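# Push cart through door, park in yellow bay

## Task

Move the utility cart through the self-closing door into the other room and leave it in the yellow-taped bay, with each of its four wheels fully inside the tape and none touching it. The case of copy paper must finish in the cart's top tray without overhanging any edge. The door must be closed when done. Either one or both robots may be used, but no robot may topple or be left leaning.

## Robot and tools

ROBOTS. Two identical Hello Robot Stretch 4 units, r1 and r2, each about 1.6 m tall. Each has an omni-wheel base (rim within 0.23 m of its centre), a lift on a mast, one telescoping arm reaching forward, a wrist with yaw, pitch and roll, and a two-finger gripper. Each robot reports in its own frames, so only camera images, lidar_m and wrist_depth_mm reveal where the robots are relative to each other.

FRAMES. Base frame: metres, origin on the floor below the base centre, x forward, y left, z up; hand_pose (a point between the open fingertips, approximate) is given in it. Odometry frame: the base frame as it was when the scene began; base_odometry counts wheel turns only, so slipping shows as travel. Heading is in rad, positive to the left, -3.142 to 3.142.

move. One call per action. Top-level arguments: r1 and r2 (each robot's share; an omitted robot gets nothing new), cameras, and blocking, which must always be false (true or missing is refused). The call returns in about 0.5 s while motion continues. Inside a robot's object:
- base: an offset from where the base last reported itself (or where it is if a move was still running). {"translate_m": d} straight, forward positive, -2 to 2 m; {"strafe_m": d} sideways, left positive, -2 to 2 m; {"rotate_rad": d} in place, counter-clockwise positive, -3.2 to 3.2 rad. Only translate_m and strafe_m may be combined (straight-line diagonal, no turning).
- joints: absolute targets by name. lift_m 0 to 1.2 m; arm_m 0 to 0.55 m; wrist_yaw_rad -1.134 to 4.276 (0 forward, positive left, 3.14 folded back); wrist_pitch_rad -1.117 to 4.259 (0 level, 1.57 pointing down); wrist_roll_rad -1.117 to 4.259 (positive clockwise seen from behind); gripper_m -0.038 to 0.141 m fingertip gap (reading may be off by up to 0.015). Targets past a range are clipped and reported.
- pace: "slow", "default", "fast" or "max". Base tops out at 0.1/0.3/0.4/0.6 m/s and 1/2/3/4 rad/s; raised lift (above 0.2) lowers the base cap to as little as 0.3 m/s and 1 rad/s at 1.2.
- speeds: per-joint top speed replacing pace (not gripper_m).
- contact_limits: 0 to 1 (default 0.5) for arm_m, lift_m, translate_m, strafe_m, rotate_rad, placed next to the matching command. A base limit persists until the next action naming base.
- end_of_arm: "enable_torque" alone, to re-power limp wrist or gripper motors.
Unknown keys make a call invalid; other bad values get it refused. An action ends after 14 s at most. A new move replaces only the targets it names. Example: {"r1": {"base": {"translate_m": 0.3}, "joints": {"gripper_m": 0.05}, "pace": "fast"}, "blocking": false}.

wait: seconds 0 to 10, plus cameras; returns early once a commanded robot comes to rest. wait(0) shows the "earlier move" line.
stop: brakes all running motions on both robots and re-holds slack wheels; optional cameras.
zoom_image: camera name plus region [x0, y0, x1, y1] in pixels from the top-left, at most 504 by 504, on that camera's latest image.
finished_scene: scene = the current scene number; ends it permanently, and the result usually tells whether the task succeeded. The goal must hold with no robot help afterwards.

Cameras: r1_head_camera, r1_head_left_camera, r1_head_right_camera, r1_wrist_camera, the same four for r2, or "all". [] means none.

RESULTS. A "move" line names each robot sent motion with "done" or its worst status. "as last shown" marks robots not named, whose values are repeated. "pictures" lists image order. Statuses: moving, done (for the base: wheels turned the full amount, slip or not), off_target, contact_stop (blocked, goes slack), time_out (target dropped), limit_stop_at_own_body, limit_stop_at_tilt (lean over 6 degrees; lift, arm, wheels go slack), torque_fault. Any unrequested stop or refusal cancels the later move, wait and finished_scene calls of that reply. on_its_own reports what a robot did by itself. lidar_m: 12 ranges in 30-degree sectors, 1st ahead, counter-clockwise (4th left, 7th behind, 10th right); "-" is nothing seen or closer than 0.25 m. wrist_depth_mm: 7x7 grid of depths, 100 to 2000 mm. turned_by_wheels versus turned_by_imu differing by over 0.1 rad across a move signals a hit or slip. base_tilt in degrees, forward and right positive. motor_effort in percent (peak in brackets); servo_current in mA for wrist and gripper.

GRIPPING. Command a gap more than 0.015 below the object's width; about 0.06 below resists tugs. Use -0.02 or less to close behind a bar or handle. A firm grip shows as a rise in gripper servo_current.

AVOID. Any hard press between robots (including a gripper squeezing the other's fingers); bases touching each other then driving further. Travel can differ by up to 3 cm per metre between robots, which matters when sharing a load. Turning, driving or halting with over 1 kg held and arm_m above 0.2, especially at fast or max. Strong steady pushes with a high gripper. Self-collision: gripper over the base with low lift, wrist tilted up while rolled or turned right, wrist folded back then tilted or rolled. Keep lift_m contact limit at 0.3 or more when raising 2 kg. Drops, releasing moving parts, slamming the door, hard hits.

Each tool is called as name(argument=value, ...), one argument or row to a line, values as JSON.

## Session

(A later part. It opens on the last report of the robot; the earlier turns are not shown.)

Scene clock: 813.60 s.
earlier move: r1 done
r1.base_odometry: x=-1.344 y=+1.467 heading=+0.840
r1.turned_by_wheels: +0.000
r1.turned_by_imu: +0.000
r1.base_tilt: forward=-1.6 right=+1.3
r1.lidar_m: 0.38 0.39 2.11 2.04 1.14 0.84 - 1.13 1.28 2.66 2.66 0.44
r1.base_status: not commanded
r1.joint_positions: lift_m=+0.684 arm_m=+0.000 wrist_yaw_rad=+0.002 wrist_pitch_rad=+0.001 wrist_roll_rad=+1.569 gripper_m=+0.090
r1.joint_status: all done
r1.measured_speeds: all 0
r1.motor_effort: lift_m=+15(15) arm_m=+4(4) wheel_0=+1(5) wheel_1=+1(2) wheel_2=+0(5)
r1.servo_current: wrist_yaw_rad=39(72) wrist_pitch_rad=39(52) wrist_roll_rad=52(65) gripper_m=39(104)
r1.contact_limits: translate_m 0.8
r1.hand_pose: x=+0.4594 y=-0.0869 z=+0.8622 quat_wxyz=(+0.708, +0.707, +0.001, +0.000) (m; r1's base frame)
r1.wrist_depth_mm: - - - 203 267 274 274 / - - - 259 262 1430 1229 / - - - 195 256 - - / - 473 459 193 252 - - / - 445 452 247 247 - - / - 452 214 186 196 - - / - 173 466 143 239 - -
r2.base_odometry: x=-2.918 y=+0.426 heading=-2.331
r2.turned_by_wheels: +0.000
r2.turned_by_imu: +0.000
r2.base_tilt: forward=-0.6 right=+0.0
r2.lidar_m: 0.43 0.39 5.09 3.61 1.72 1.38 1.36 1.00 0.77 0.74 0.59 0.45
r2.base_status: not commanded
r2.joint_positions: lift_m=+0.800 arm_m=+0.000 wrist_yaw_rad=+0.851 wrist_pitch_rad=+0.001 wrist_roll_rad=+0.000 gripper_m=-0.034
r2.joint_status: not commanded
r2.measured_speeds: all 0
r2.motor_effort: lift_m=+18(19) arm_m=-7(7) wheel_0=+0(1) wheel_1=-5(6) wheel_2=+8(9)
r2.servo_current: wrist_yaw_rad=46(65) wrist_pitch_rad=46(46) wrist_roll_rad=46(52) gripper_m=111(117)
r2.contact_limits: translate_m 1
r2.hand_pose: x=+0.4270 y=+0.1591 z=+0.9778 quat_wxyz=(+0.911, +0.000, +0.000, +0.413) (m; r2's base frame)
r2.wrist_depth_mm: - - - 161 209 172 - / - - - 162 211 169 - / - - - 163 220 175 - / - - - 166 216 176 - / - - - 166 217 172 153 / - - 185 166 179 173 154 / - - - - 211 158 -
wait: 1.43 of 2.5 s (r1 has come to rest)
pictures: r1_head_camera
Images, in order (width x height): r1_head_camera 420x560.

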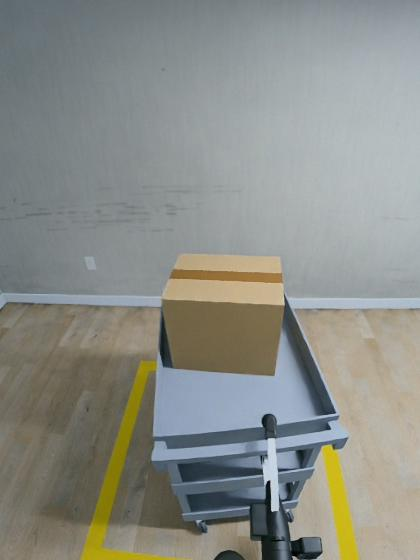

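move(
  r1={"base":{"translate_m":-0.3},"pace":"slow"},
  r2={"joints":{"gripper_m":0.1}},
  blocking=false,
  cameras=[],
)

wait(
  seconds=1.8,
  cameras=["r2_head_camera"],
)

move(
  r2={"base":{"translate_m":-0.13,"strafe_m":-0.15},"pace":"slow"},
  blocking=false,
  cameras=[],
)

wait(
  seconds=5,
  cameras=["r1_head_camera","r1_head_right_camera","r2_head_camera"],
)

Scene clock: 819.60 s.
move: r1 moving; r2 moving
r1.base_odometry: x=-1.353 y=+1.458 heading=+0.840
r1.turned_by_wheels: +0.000
r1.turned_by_imu: +0.000
r1.base_tilt: forward=-1.6 right=+1.3
r1.lidar_m: 0.41 0.39 2.10 2.05 1.13 0.83 - 1.14 1.24 2.65 2.68 0.45
r1.base_status: translate_m moving
r1.joint_positions: lift_m=+0.684 arm_m=+0.000 wrist_yaw_rad=+0.002 wrist_pitch_rad=+0.001 wrist_roll_rad=+1.569 gripper_m=+0.090
r1.joint_status: not commanded
r1.measured_speeds: translate_m=-0.048 strafe_m=+0.000 rotate_rad=+0.000 lift_m=+0.000 arm_m=+0.000 wrist_yaw_rad=+0.000 wrist_pitch_rad=+0.000 wrist_roll_rad=+0.000
r1.motor_effort: lift_m=+15(15) arm_m=+4(4) wheel_0=-3(8) wheel_1=-5(6) wheel_2=+7(7)
r1.servo_current: wrist_yaw_rad=59(65) wrist_pitch_rad=39(46) wrist_roll_rad=52(59) gripper_m=39(46)
r1.hand_pose: x=+0.4594 y=-0.0869 z=+0.8622 quat_wxyz=(+0.708, +0.707, +0.001, +0.000) (m; r1's base frame)
r1.wrist_depth_mm: - - - 214 277 286 1098 / - - - 210 274 303 473 / - - - - 268 - - / - 459 473 204 263 - - / - 459 459 256 258 - - / - 462 215 196 193 - - / - 172 477 140 250 - -
r2.base_odometry: x=-2.918 y=+0.426 heading=-2.331
r2.turned_by_wheels: +0.000
r2.turned_by_imu: +0.000
r2.base_tilt: forward=-0.6 right=+0.1
r2.lidar_m: 0.42 0.39 5.10 3.61 1.73 1.38 1.37 0.96 0.73 0.74 0.60 0.46
r2.base_status: not commanded
r2.joint_positions: lift_m=+0.800 arm_m=+0.000 wrist_yaw_rad=+0.850 wrist_pitch_rad=+0.001 wrist_roll_rad=+0.000 gripper_m=-0.009
r2.joint_status: gripper_m moving
r2.measured_speeds: translate_m=+0.000 strafe_m=+0.000 rotate_rad=+0.000 lift_m=+0.000 arm_m=+0.000 wrist_yaw_rad=-0.019 wrist_pitch_rad=+0.000 wrist_roll_rad=+0.000
r2.motor_effort: lift_m=+18(18) arm_m=-6(7) wheel_0=+0(1) wheel_1=-5(6) wheel_2=+8(8)
r2.servo_current: wrist_yaw_rad=52(59) wrist_pitch_rad=46(46) wrist_roll_rad=59(59) gripper_m=59(117)
r2.contact_limits: translate_m 1
r2.hand_pose: x=+0.4271 y=+0.1589 z=+0.9778 quat_wxyz=(+0.911, +0.000, +0.000, +0.412) (m; r2's base frame)
r2.wrist_depth_mm: - - - 165 214 171 - / - - - 167 215 172 - / - - - 168 226 174 - / - - - 168 226 174 - / - - - 170 220 175 156 / - - 187 170 185 177 157 / - - - - 216 161 -
pictures: none
No camera images: "cameras" was empty.

Scene clock: 821.40 s.
earlier move: r1 moving; r2 moving
r1.base_odometry: x=-1.465 y=+1.333 heading=+0.840
r1.turned_by_wheels: +0.000
r1.turned_by_imu: +0.000
r1.base_tilt: forward=-1.6 right=+1.3
r1.lidar_m: 0.55 0.58 2.13 2.05 0.89 0.69 - 1.04 1.01 2.64 2.81 0.64
r1.base_status: translate_m moving
r1.joint_positions: lift_m=+0.684 arm_m=+0.000 wrist_yaw_rad=+0.002 wrist_pitch_rad=+0.001 wrist_roll_rad=+1.569 gripper_m=+0.090
r1.joint_status: not commanded
r1.measured_speeds: translate_m=-0.100 strafe_m=+0.000 rotate_rad=-0.001 lift_m=+0.000 arm_m=+0.000 wrist_yaw_rad=+0.000 wrist_pitch_rad=+0.000 wrist_roll_rad=+0.000
r1.motor_effort: lift_m=+15(15) arm_m=+4(4) wheel_0=-4(8) wheel_1=-2(6) wheel_2=+4(7)
r1.servo_current: wrist_yaw_rad=39(72) wrist_pitch_rad=46(46) wrist_roll_rad=59(65) gripper_m=39(52)
r1.hand_pose: x=+0.4594 y=-0.0869 z=+0.8622 quat_wxyz=(+0.708, +0.707, +0.001, +0.000) (m; r1's base frame)
r1.wrist_depth_mm: - - - - - 1708 1205 / - - - 384 445 1464 452 / - - - 375 459 477 - / - - 621 373 430 - - / - - 627 634 424 - - / - - 214 357 189 - - / - 139 640 143 - - -
r2.base_odometry: x=-2.918 y=+0.426 heading=-2.332
r2.turned_by_wheels: +0.000
r2.turned_by_imu: +0.000
r2.base_tilt: forward=-0.7 right=+0.1
r2.lidar_m: 0.55 3.69 5.12 3.63 1.73 1.37 1.36 0.98 0.74 0.73 0.68 0.60
r2.base_status: not commanded
r2.joint_positions: lift_m=+0.800 arm_m=+0.000 wrist_yaw_rad=+0.843 wrist_pitch_rad=+0.001 wrist_roll_rad=+0.000 gripper_m=+0.100
r2.joint_status: gripper_m moving
r2.measured_speeds: all 0
r2.motor_effort: lift_m=+18(19) arm_m=-7(7) wheel_0=-2(4) wheel_1=-1(6) wheel_2=+3(9)
r2.servo_current: wrist_yaw_rad=52(72) wrist_pitch_rad=39(46) wrist_roll_rad=39(59) gripper_m=46(137)
r2.contact_limits: translate_m 1
r2.hand_pose: x=+0.4282 y=+0.1571 z=+0.9778 quat_wxyz=(+0.913, +0.000, +0.000, +0.409) (m; r2's base frame)
r2.wrist_depth_mm: - - - - - 277 300 / - - - - - 281 304 / - - - - - 282 297 / - - - - - 285 309 / - - - - - 285 307 / - - 196 - 195 277 310 / - - - - - 330 309
wait: 1.80 s; no rest
pictures: r2_head_camera
Images, in order (width x height): r2_head_camera 420x560.

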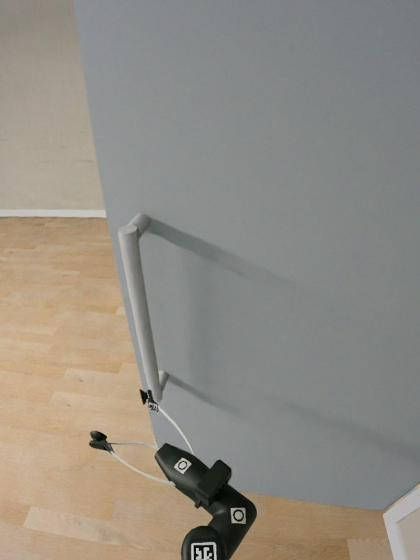

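Scene clock: 821.90 s.
earlier move: r1 moving; r2 done
move: r2 moving
r1.base_odometry: x=-1.498 y=+1.296 heading=+0.840
r1.turned_by_wheels: +0.000
r1.turned_by_imu: +0.000
r1.base_tilt: forward=-1.6 right=+1.3
r1.lidar_m: 0.60 0.61 2.11 1.98 0.80 0.64 1.61 1.03 0.98 2.64 2.79 0.65
r1.base_status: translate_m moving
r1.joint_positions: lift_m=+0.684 arm_m=+0.000 wrist_yaw_rad=+0.002 wrist_pitch_rad=+0.001 wrist_roll_rad=+1.569 gripper_m=+0.090
r1.joint_status: not commanded
r1.measured_speeds: translate_m=-0.099 strafe_m=+0.000 rotate_rad=-0.004 lift_m=+0.000 arm_m=+0.000 wrist_yaw_rad=+0.000 wrist_pitch_rad=+0.000 wrist_roll_rad=+0.000
r1.motor_effort: lift_m=+15(15) arm_m=+4(4) wheel_0=-6(6) wheel_1=-3(8) wheel_2=+5(5)
r1.servo_current: wrist_yaw_rad=33(72) wrist_pitch_rad=39(46) wrist_roll_rad=46(65) gripper_m=46(46)
r1.hand_pose: x=+0.4594 y=-0.0869 z=+0.8622 quat_wxyz=(+0.708, +0.707, +0.001, +0.000) (m; r1's base frame)
r1.wrist_depth_mm: - - - - - 1618 1205 / - - - 433 - 1618 1098 / - - - 424 500 500 488 / - - 668 421 - - - / - - 676 683 473 - - / - - 213 683 189 - - / - 139 683 143 - 152 -
r2.base_odometry: x=-2.919 y=+0.439 heading=-2.331
r2.turned_by_wheels: +0.000
r2.turned_by_imu: +0.000
r2.base_tilt: forward=-0.6 right=+0.1
r2.lidar_m: 0.67 3.73 5.13 3.58 1.73 1.38 1.34 0.94 0.76 0.72 0.76 0.68
r2.base_status: translate_m moving; strafe_m moving
r2.joint_positions: lift_m=+0.800 arm_m=+0.000 wrist_yaw_rad=+0.843 wrist_pitch_rad=+0.001 wrist_roll_rad=+0.000 gripper_m=+0.100
r2.joint_status: all done
r2.measured_speeds: translate_m=-0.032 strafe_m=-0.037 rotate_rad=+0.001 lift_m=+0.000 arm_m=+0.000 wrist_yaw_rad=+0.000 wrist_pitch_rad=+0.000 wrist_roll_rad=+0.000
r2.motor_effort: lift_m=+18(18) arm_m=-6(7) wheel_0=+9(9) wheel_1=-9(9) wheel_2=+8(9)
r2.servo_current: wrist_yaw_rad=52(52) wrist_pitch_rad=39(46) wrist_roll_rad=46(52) gripper_m=52(52)
r2.hand_pose: x=+0.4282 y=+0.1571 z=+0.9778 quat_wxyz=(+0.913, +0.000, +0.000, +0.409) (m; r2's base frame)
r2.wrist_depth_mm: - - - - - - - / - - - - - - - / - - - - - - - / - - - - - - - / - - - - - - - / - - 195 - 195 - - / - - - - - - 1808
pictures: none
No camera images: "cameras" was empty.

Scene clock: 823.40 s.
earlier move: r1 done; r2 moving
r1.base_odometry: x=-1.545 y=+1.244 heading=+0.840
r1.turned_by_wheels: +0.000
r1.turned_by_imu: +0.000
r1.base_tilt: forward=-1.5 right=+1.3
r1.lidar_m: 0.68 2.39 2.13 1.77 0.70 0.57 1.08 0.95 0.95 2.61 2.77 0.73
r1.base_status: done
r1.joint_positions: lift_m=+0.684 arm_m=+0.000 wrist_yaw_rad=+0.002 wrist_pitch_rad=+0.001 wrist_roll_rad=+1.569 gripper_m=+0.090
r1.joint_status: not commanded
r1.measured_speeds: all 0
r1.motor_effort: lift_m=+15(15) arm_m=+4(4) wheel_0=-3(8) wheel_1=-2(8) wheel_2=+2(5)
r1.servo_current: wrist_yaw_rad=46(78) wrist_pitch_rad=33(46) wrist_roll_rad=52(65) gripper_m=39(46)
r1.hand_pose: x=+0.4594 y=-0.0869 z=+0.8622 quat_wxyz=(+0.708, +0.707, +0.001, +0.000) (m; r1's base frame)
r1.wrist_depth_mm: - - - - - 1756 1205 / - - - - - 1756 1205 / - - - 564 - 564 569 / - - - 554 - - 554 / - - 750 544 - - 544 / - - 212 759 193 - 535 / - - - 143 - 152 525
r2.base_odometry: x=-2.932 y=+0.577 heading=-2.331
r2.turned_by_wheels: +0.000
r2.turned_by_imu: +0.000
r2.base_tilt: forward=-0.7 right=+0.1
r2.lidar_m: 1.11 3.76 5.26 3.42 1.63 1.29 1.25 0.78 0.64 0.62 0.69 0.86
r2.base_status: translate_m moving; strafe_m moving
r2.joint_positions: lift_m=+0.800 arm_m=+0.000 wrist_yaw_rad=+0.843 wrist_pitch_rad=+0.001 wrist_roll_rad=+0.000 gripper_m=+0.100
r2.joint_status: all done
r2.measured_speeds: translate_m=-0.067 strafe_m=-0.076 rotate_rad=+0.001 lift_m=+0.000 arm_m=+0.000 wrist_yaw_rad=+0.000 wrist_pitch_rad=+0.000 wrist_roll_rad=+0.000
r2.motor_effort: lift_m=+18(19) arm_m=-7(7) wheel_0=+6(9) wheel_1=-6(9) wheel_2=+6(9)
r2.servo_current: wrist_yaw_rad=46(59) wrist_pitch_rad=33(46) wrist_roll_rad=46(59) gripper_m=52(65)
r2.hand_pose: x=+0.4282 y=+0.1571 z=+0.9778 quat_wxyz=(+0.913, +0.000, +0.000, +0.409) (m; r2's base frame)
r2.wrist_depth_mm: - - - - - - - / - - - - - - - / - - - - - - - / - - - - - - - / - - - - - - - / - - 196 - 195 - - / - - - - - - -
wait: 1.50 of 5 s (r1 has come to rest)
pictures: r1_head_camera, r1_head_right_camera, r2_head_camera
Images, in order (width x height): r1_head_camera 420x560, r1_head_right_camera 420x672, r2_head_camera 420x560.

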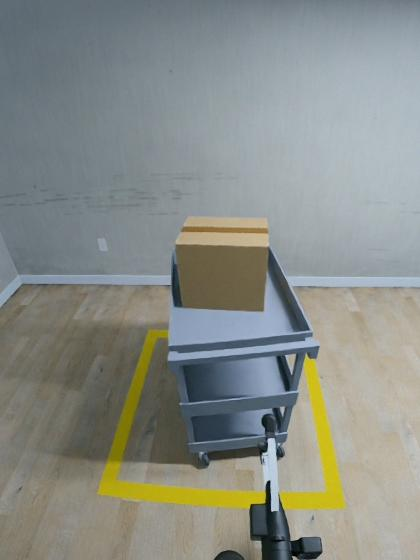

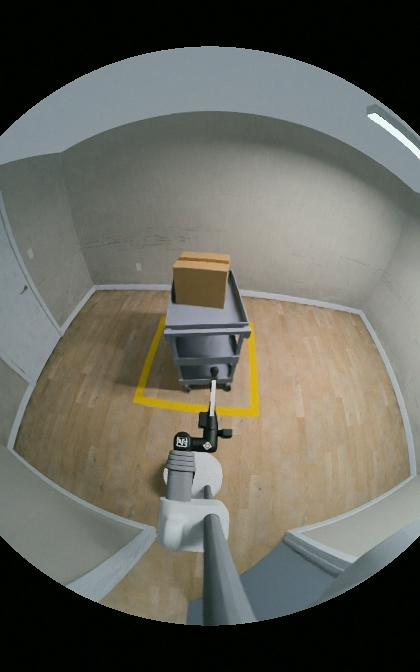

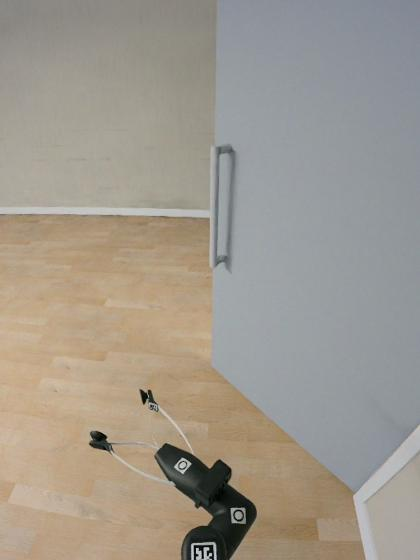

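wait(
  seconds=1,
  cameras=[],
)

wait(
  seconds=9,
  cameras=["r1_head_right_camera","r2_head_camera"],
)

Scene clock: 826.30 s.
earlier move: r2 done
r1.base_odometry: x=-1.545 y=+1.244 heading=+0.840
r1.turned_by_wheels: +0.000
r1.turned_by_imu: +0.000
r1.base_tilt: forward=-1.6 right=+1.3
r1.lidar_m: 0.66 2.38 2.09 1.78 0.72 0.58 0.68 0.70 0.95 2.64 2.79 0.72
r1.base_status: done
r1.joint_positions: lift_m=+0.684 arm_m=+0.000 wrist_yaw_rad=+0.002 wrist_pitch_rad=+0.001 wrist_roll_rad=+1.569 gripper_m=+0.090
r1.joint_status: not commanded
r1.measured_speeds: all 0
r1.motor_effort: lift_m=+15(15) arm_m=+4(4) wheel_0=-3(8) wheel_1=-2(8) wheel_2=+2(5)
r1.servo_current: wrist_yaw_rad=39(78) wrist_pitch_rad=39(46) wrist_roll_rad=59(72) gripper_m=39(46)
r1.hand_pose: x=+0.4594 y=-0.0869 z=+0.8622 quat_wxyz=(+0.708, +0.707, +0.001, +0.000) (m; r1's base frame)
r1.wrist_depth_mm: - - - - - 1708 1229 / - - - - - 1756 1182 / - - - 564 - 574 569 / - - - 549 - - 554 / - - 750 544 - - 544 / - - 213 750 194 - 535 / - - - 143 - 152 521
r2.base_odometry: x=-2.937 y=+0.623 heading=-2.331
r2.turned_by_wheels: +0.000
r2.turned_by_imu: +0.000
r2.base_tilt: forward=-0.7 right=+0.0
r2.lidar_m: 3.50 3.80 5.31 3.34 1.58 1.27 1.23 0.76 0.58 0.58 0.63 0.97
r2.base_status: done
r2.joint_positions: lift_m=+0.800 arm_m=+0.000 wrist_yaw_rad=+0.843 wrist_pitch_rad=+0.001 wrist_roll_rad=+0.000 gripper_m=+0.100
r2.joint_status: all done
r2.measured_speeds: all 0
r2.motor_effort: lift_m=+18(19) arm_m=-7(7) wheel_0=+3(9) wheel_1=-5(9) wheel_2=+6(9)
r2.servo_current: wrist_yaw_rad=39(59) wrist_pitch_rad=39(52) wrist_roll_rad=52(65) gripper_m=46(65)
r2.hand_pose: x=+0.4282 y=+0.1571 z=+0.9778 quat_wxyz=(+0.913, +0.000, +0.000, +0.409) (m; r2's base frame)
r2.wrist_depth_mm: - - - - - - - / - - - - - - - / - - - - - - - / - - - - - - - / - - - - - - - / - - 195 - 196 - - / - - - - - - -
wait: 0.00 of 1 s (r2 has come to rest)
pictures: none
No camera images: "cameras" was empty.

Scene clock: 835.30 s.
r1.base_odometry: x=-1.545 y=+1.244 heading=+0.840
r1.turned_by_wheels: +0.000
r1.turned_by_imu: -0.001
r1.base_tilt: forward=-1.6 right=+1.3
r1.lidar_m: 0.67 2.38 2.13 1.75 0.72 0.57 0.59 0.63 0.93 2.60 2.77 0.74
r1.base_status: done
r1.joint_positions: lift_m=+0.684 arm_m=+0.000 wrist_yaw_rad=+0.002 wrist_pitch_rad=+0.001 wrist_roll_rad=+1.569 gripper_m=+0.090
r1.joint_status: not commanded
r1.measured_speeds: all 0
r1.motor_effort: lift_m=+15(15) arm_m=+4(4) wheel_0=-3(8) wheel_1=-3(8) wheel_2=+2(5)
r1.servo_current: wrist_yaw_rad=46(78) wrist_pitch_rad=39(46) wrist_roll_rad=33(72) gripper_m=39(46)
r1.hand_pose: x=+0.4594 y=-0.0869 z=+0.8622 quat_wxyz=(+0.708, +0.707, +0.001, +0.000) (m; r1's base frame)
r1.wrist_depth_mm: - - - - - 1756 1205 / - - - - - 1756 1229 / - - - 559 - 569 569 / - - - 549 - - 554 / - - 750 544 - - 539 / - - 213 759 193 - 530 / - - - 143 - 152 530
r2.base_odometry: x=-2.937 y=+0.623 heading=-2.331
r2.turned_by_wheels: +0.000
r2.turned_by_imu: +0.001
r2.base_tilt: forward=-0.7 right=+0.1
r2.lidar_m: 3.49 3.78 5.29 3.33 1.60 1.26 1.24 0.74 0.59 0.57 0.66 0.97
r2.base_status: done
r2.joint_positions: lift_m=+0.800 arm_m=+0.000 wrist_yaw_rad=+0.843 wrist_pitch_rad=+0.001 wrist_roll_rad=+0.000 gripper_m=+0.100
r2.joint_status: all done
r2.measured_speeds: all 0
r2.motor_effort: lift_m=+18(19) arm_m=-7(7) wheel_0=+2(9) wheel_1=-5(9) wheel_2=+6(9)
r2.servo_current: wrist_yaw_rad=52(59) wrist_pitch_rad=46(52) wrist_roll_rad=52(65) gripper_m=46(65)
r2.hand_pose: x=+0.4282 y=+0.1571 z=+0.9778 quat_wxyz=(+0.913, +0.000, +0.000, +0.409) (m; r2's base frame)
r2.wrist_depth_mm: - - - - - - - / - - - - - - - / - - - - - - - / - - - - - - - / - - - - - - - / - - 195 - 195 - - / - - - - - - -
wait: 9.00 s; at rest by 0.27 s
pictures: r1_head_right_camera, r2_head_camera
Images, in order (width x height): r1_head_right_camera 420x672, r2_head_camera 420x560.

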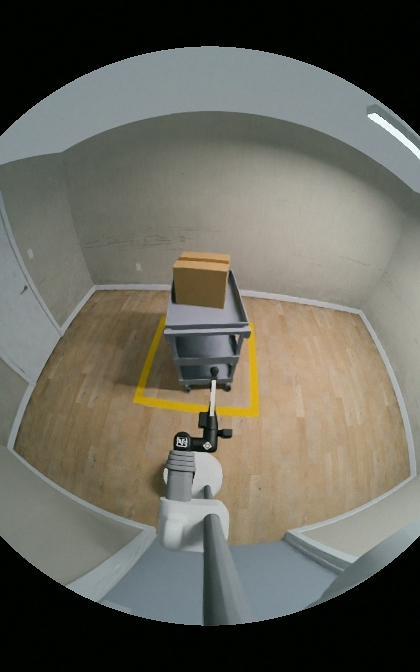

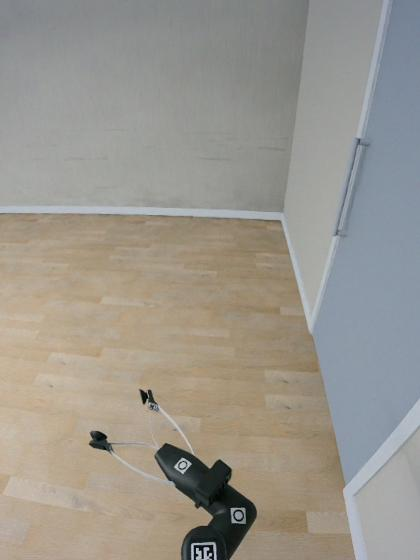

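wait(
  seconds=2,
  cameras=[],
)

finished_scene(
  scene=2,
)

Scene clock: 843.67 s.
r1.base_odometry: x=-1.545 y=+1.244 heading=+0.840
r1.turned_by_wheels: +0.000
r1.turned_by_imu: +0.000
r1.base_tilt: forward=-1.6 right=+1.3
r1.lidar_m: 0.66 2.37 2.14 1.78 0.71 0.56 0.59 0.63 0.93 2.64 2.78 0.72
r1.base_status: done
r1.joint_positions: lift_m=+0.684 arm_m=+0.000 wrist_yaw_rad=+0.002 wrist_pitch_rad=+0.001 wrist_roll_rad=+1.569 gripper_m=+0.090
r1.joint_status: not commanded
r1.measured_speeds: all 0
r1.motor_effort: lift_m=+15(15) arm_m=+4(4) wheel_0=-3(8) wheel_1=-2(8) wheel_2=+2(5)
r1.servo_current: wrist_yaw_rad=46(78) wrist_pitch_rad=39(46) wrist_roll_rad=46(72) gripper_m=33(46)
r1.hand_pose: x=+0.4594 y=-0.0869 z=+0.8622 quat_wxyz=(+0.708, +0.707, +0.001, +0.000) (m; r1's base frame)
r1.wrist_depth_mm: - - - - - 1708 1205 / - - - - - 1708 1229 / - - - 564 - 574 574 / - - - 544 - - 554 / - - 741 544 - - 544 / - - 212 759 194 - 535 / - - - 144 - 153 525
r2.base_odometry: x=-2.937 y=+0.623 heading=-2.331
r2.turned_by_wheels: +0.000
r2.turned_by_imu: +0.001
r2.base_tilt: forward=-0.6 right=+0.1
r2.lidar_m: 3.50 3.82 5.28 3.34 1.60 1.24 1.23 0.77 0.60 0.57 0.63 0.97
r2.base_status: done
r2.joint_positions: lift_m=+0.800 arm_m=+0.000 wrist_yaw_rad=+0.843 wrist_pitch_rad=+0.001 wrist_roll_rad=+0.000 gripper_m=+0.100
r2.joint_status: all done
r2.measured_speeds: all 0
r2.motor_effort: lift_m=+18(19) arm_m=-6(7) wheel_0=+3(9) wheel_1=-5(9) wheel_2=+7(9)
r2.servo_current: wrist_yaw_rad=46(59) wrist_pitch_rad=33(52) wrist_roll_rad=39(65) gripper_m=52(65)
r2.hand_pose: x=+0.4282 y=+0.1571 z=+0.9778 quat_wxyz=(+0.913, +0.000, +0.000, +0.409) (m; r2's base frame)
r2.wrist_depth_mm: - - - - - - - / - - - - - - - / - - - - - - - / - - - - - - - / - - - - - - - / - - 196 - 195 - - / - - - - - - -
wait: 2.00 s; at rest from the start
pictures: none
No camera images: "cameras" was empty.

The scene is finished: the task was done.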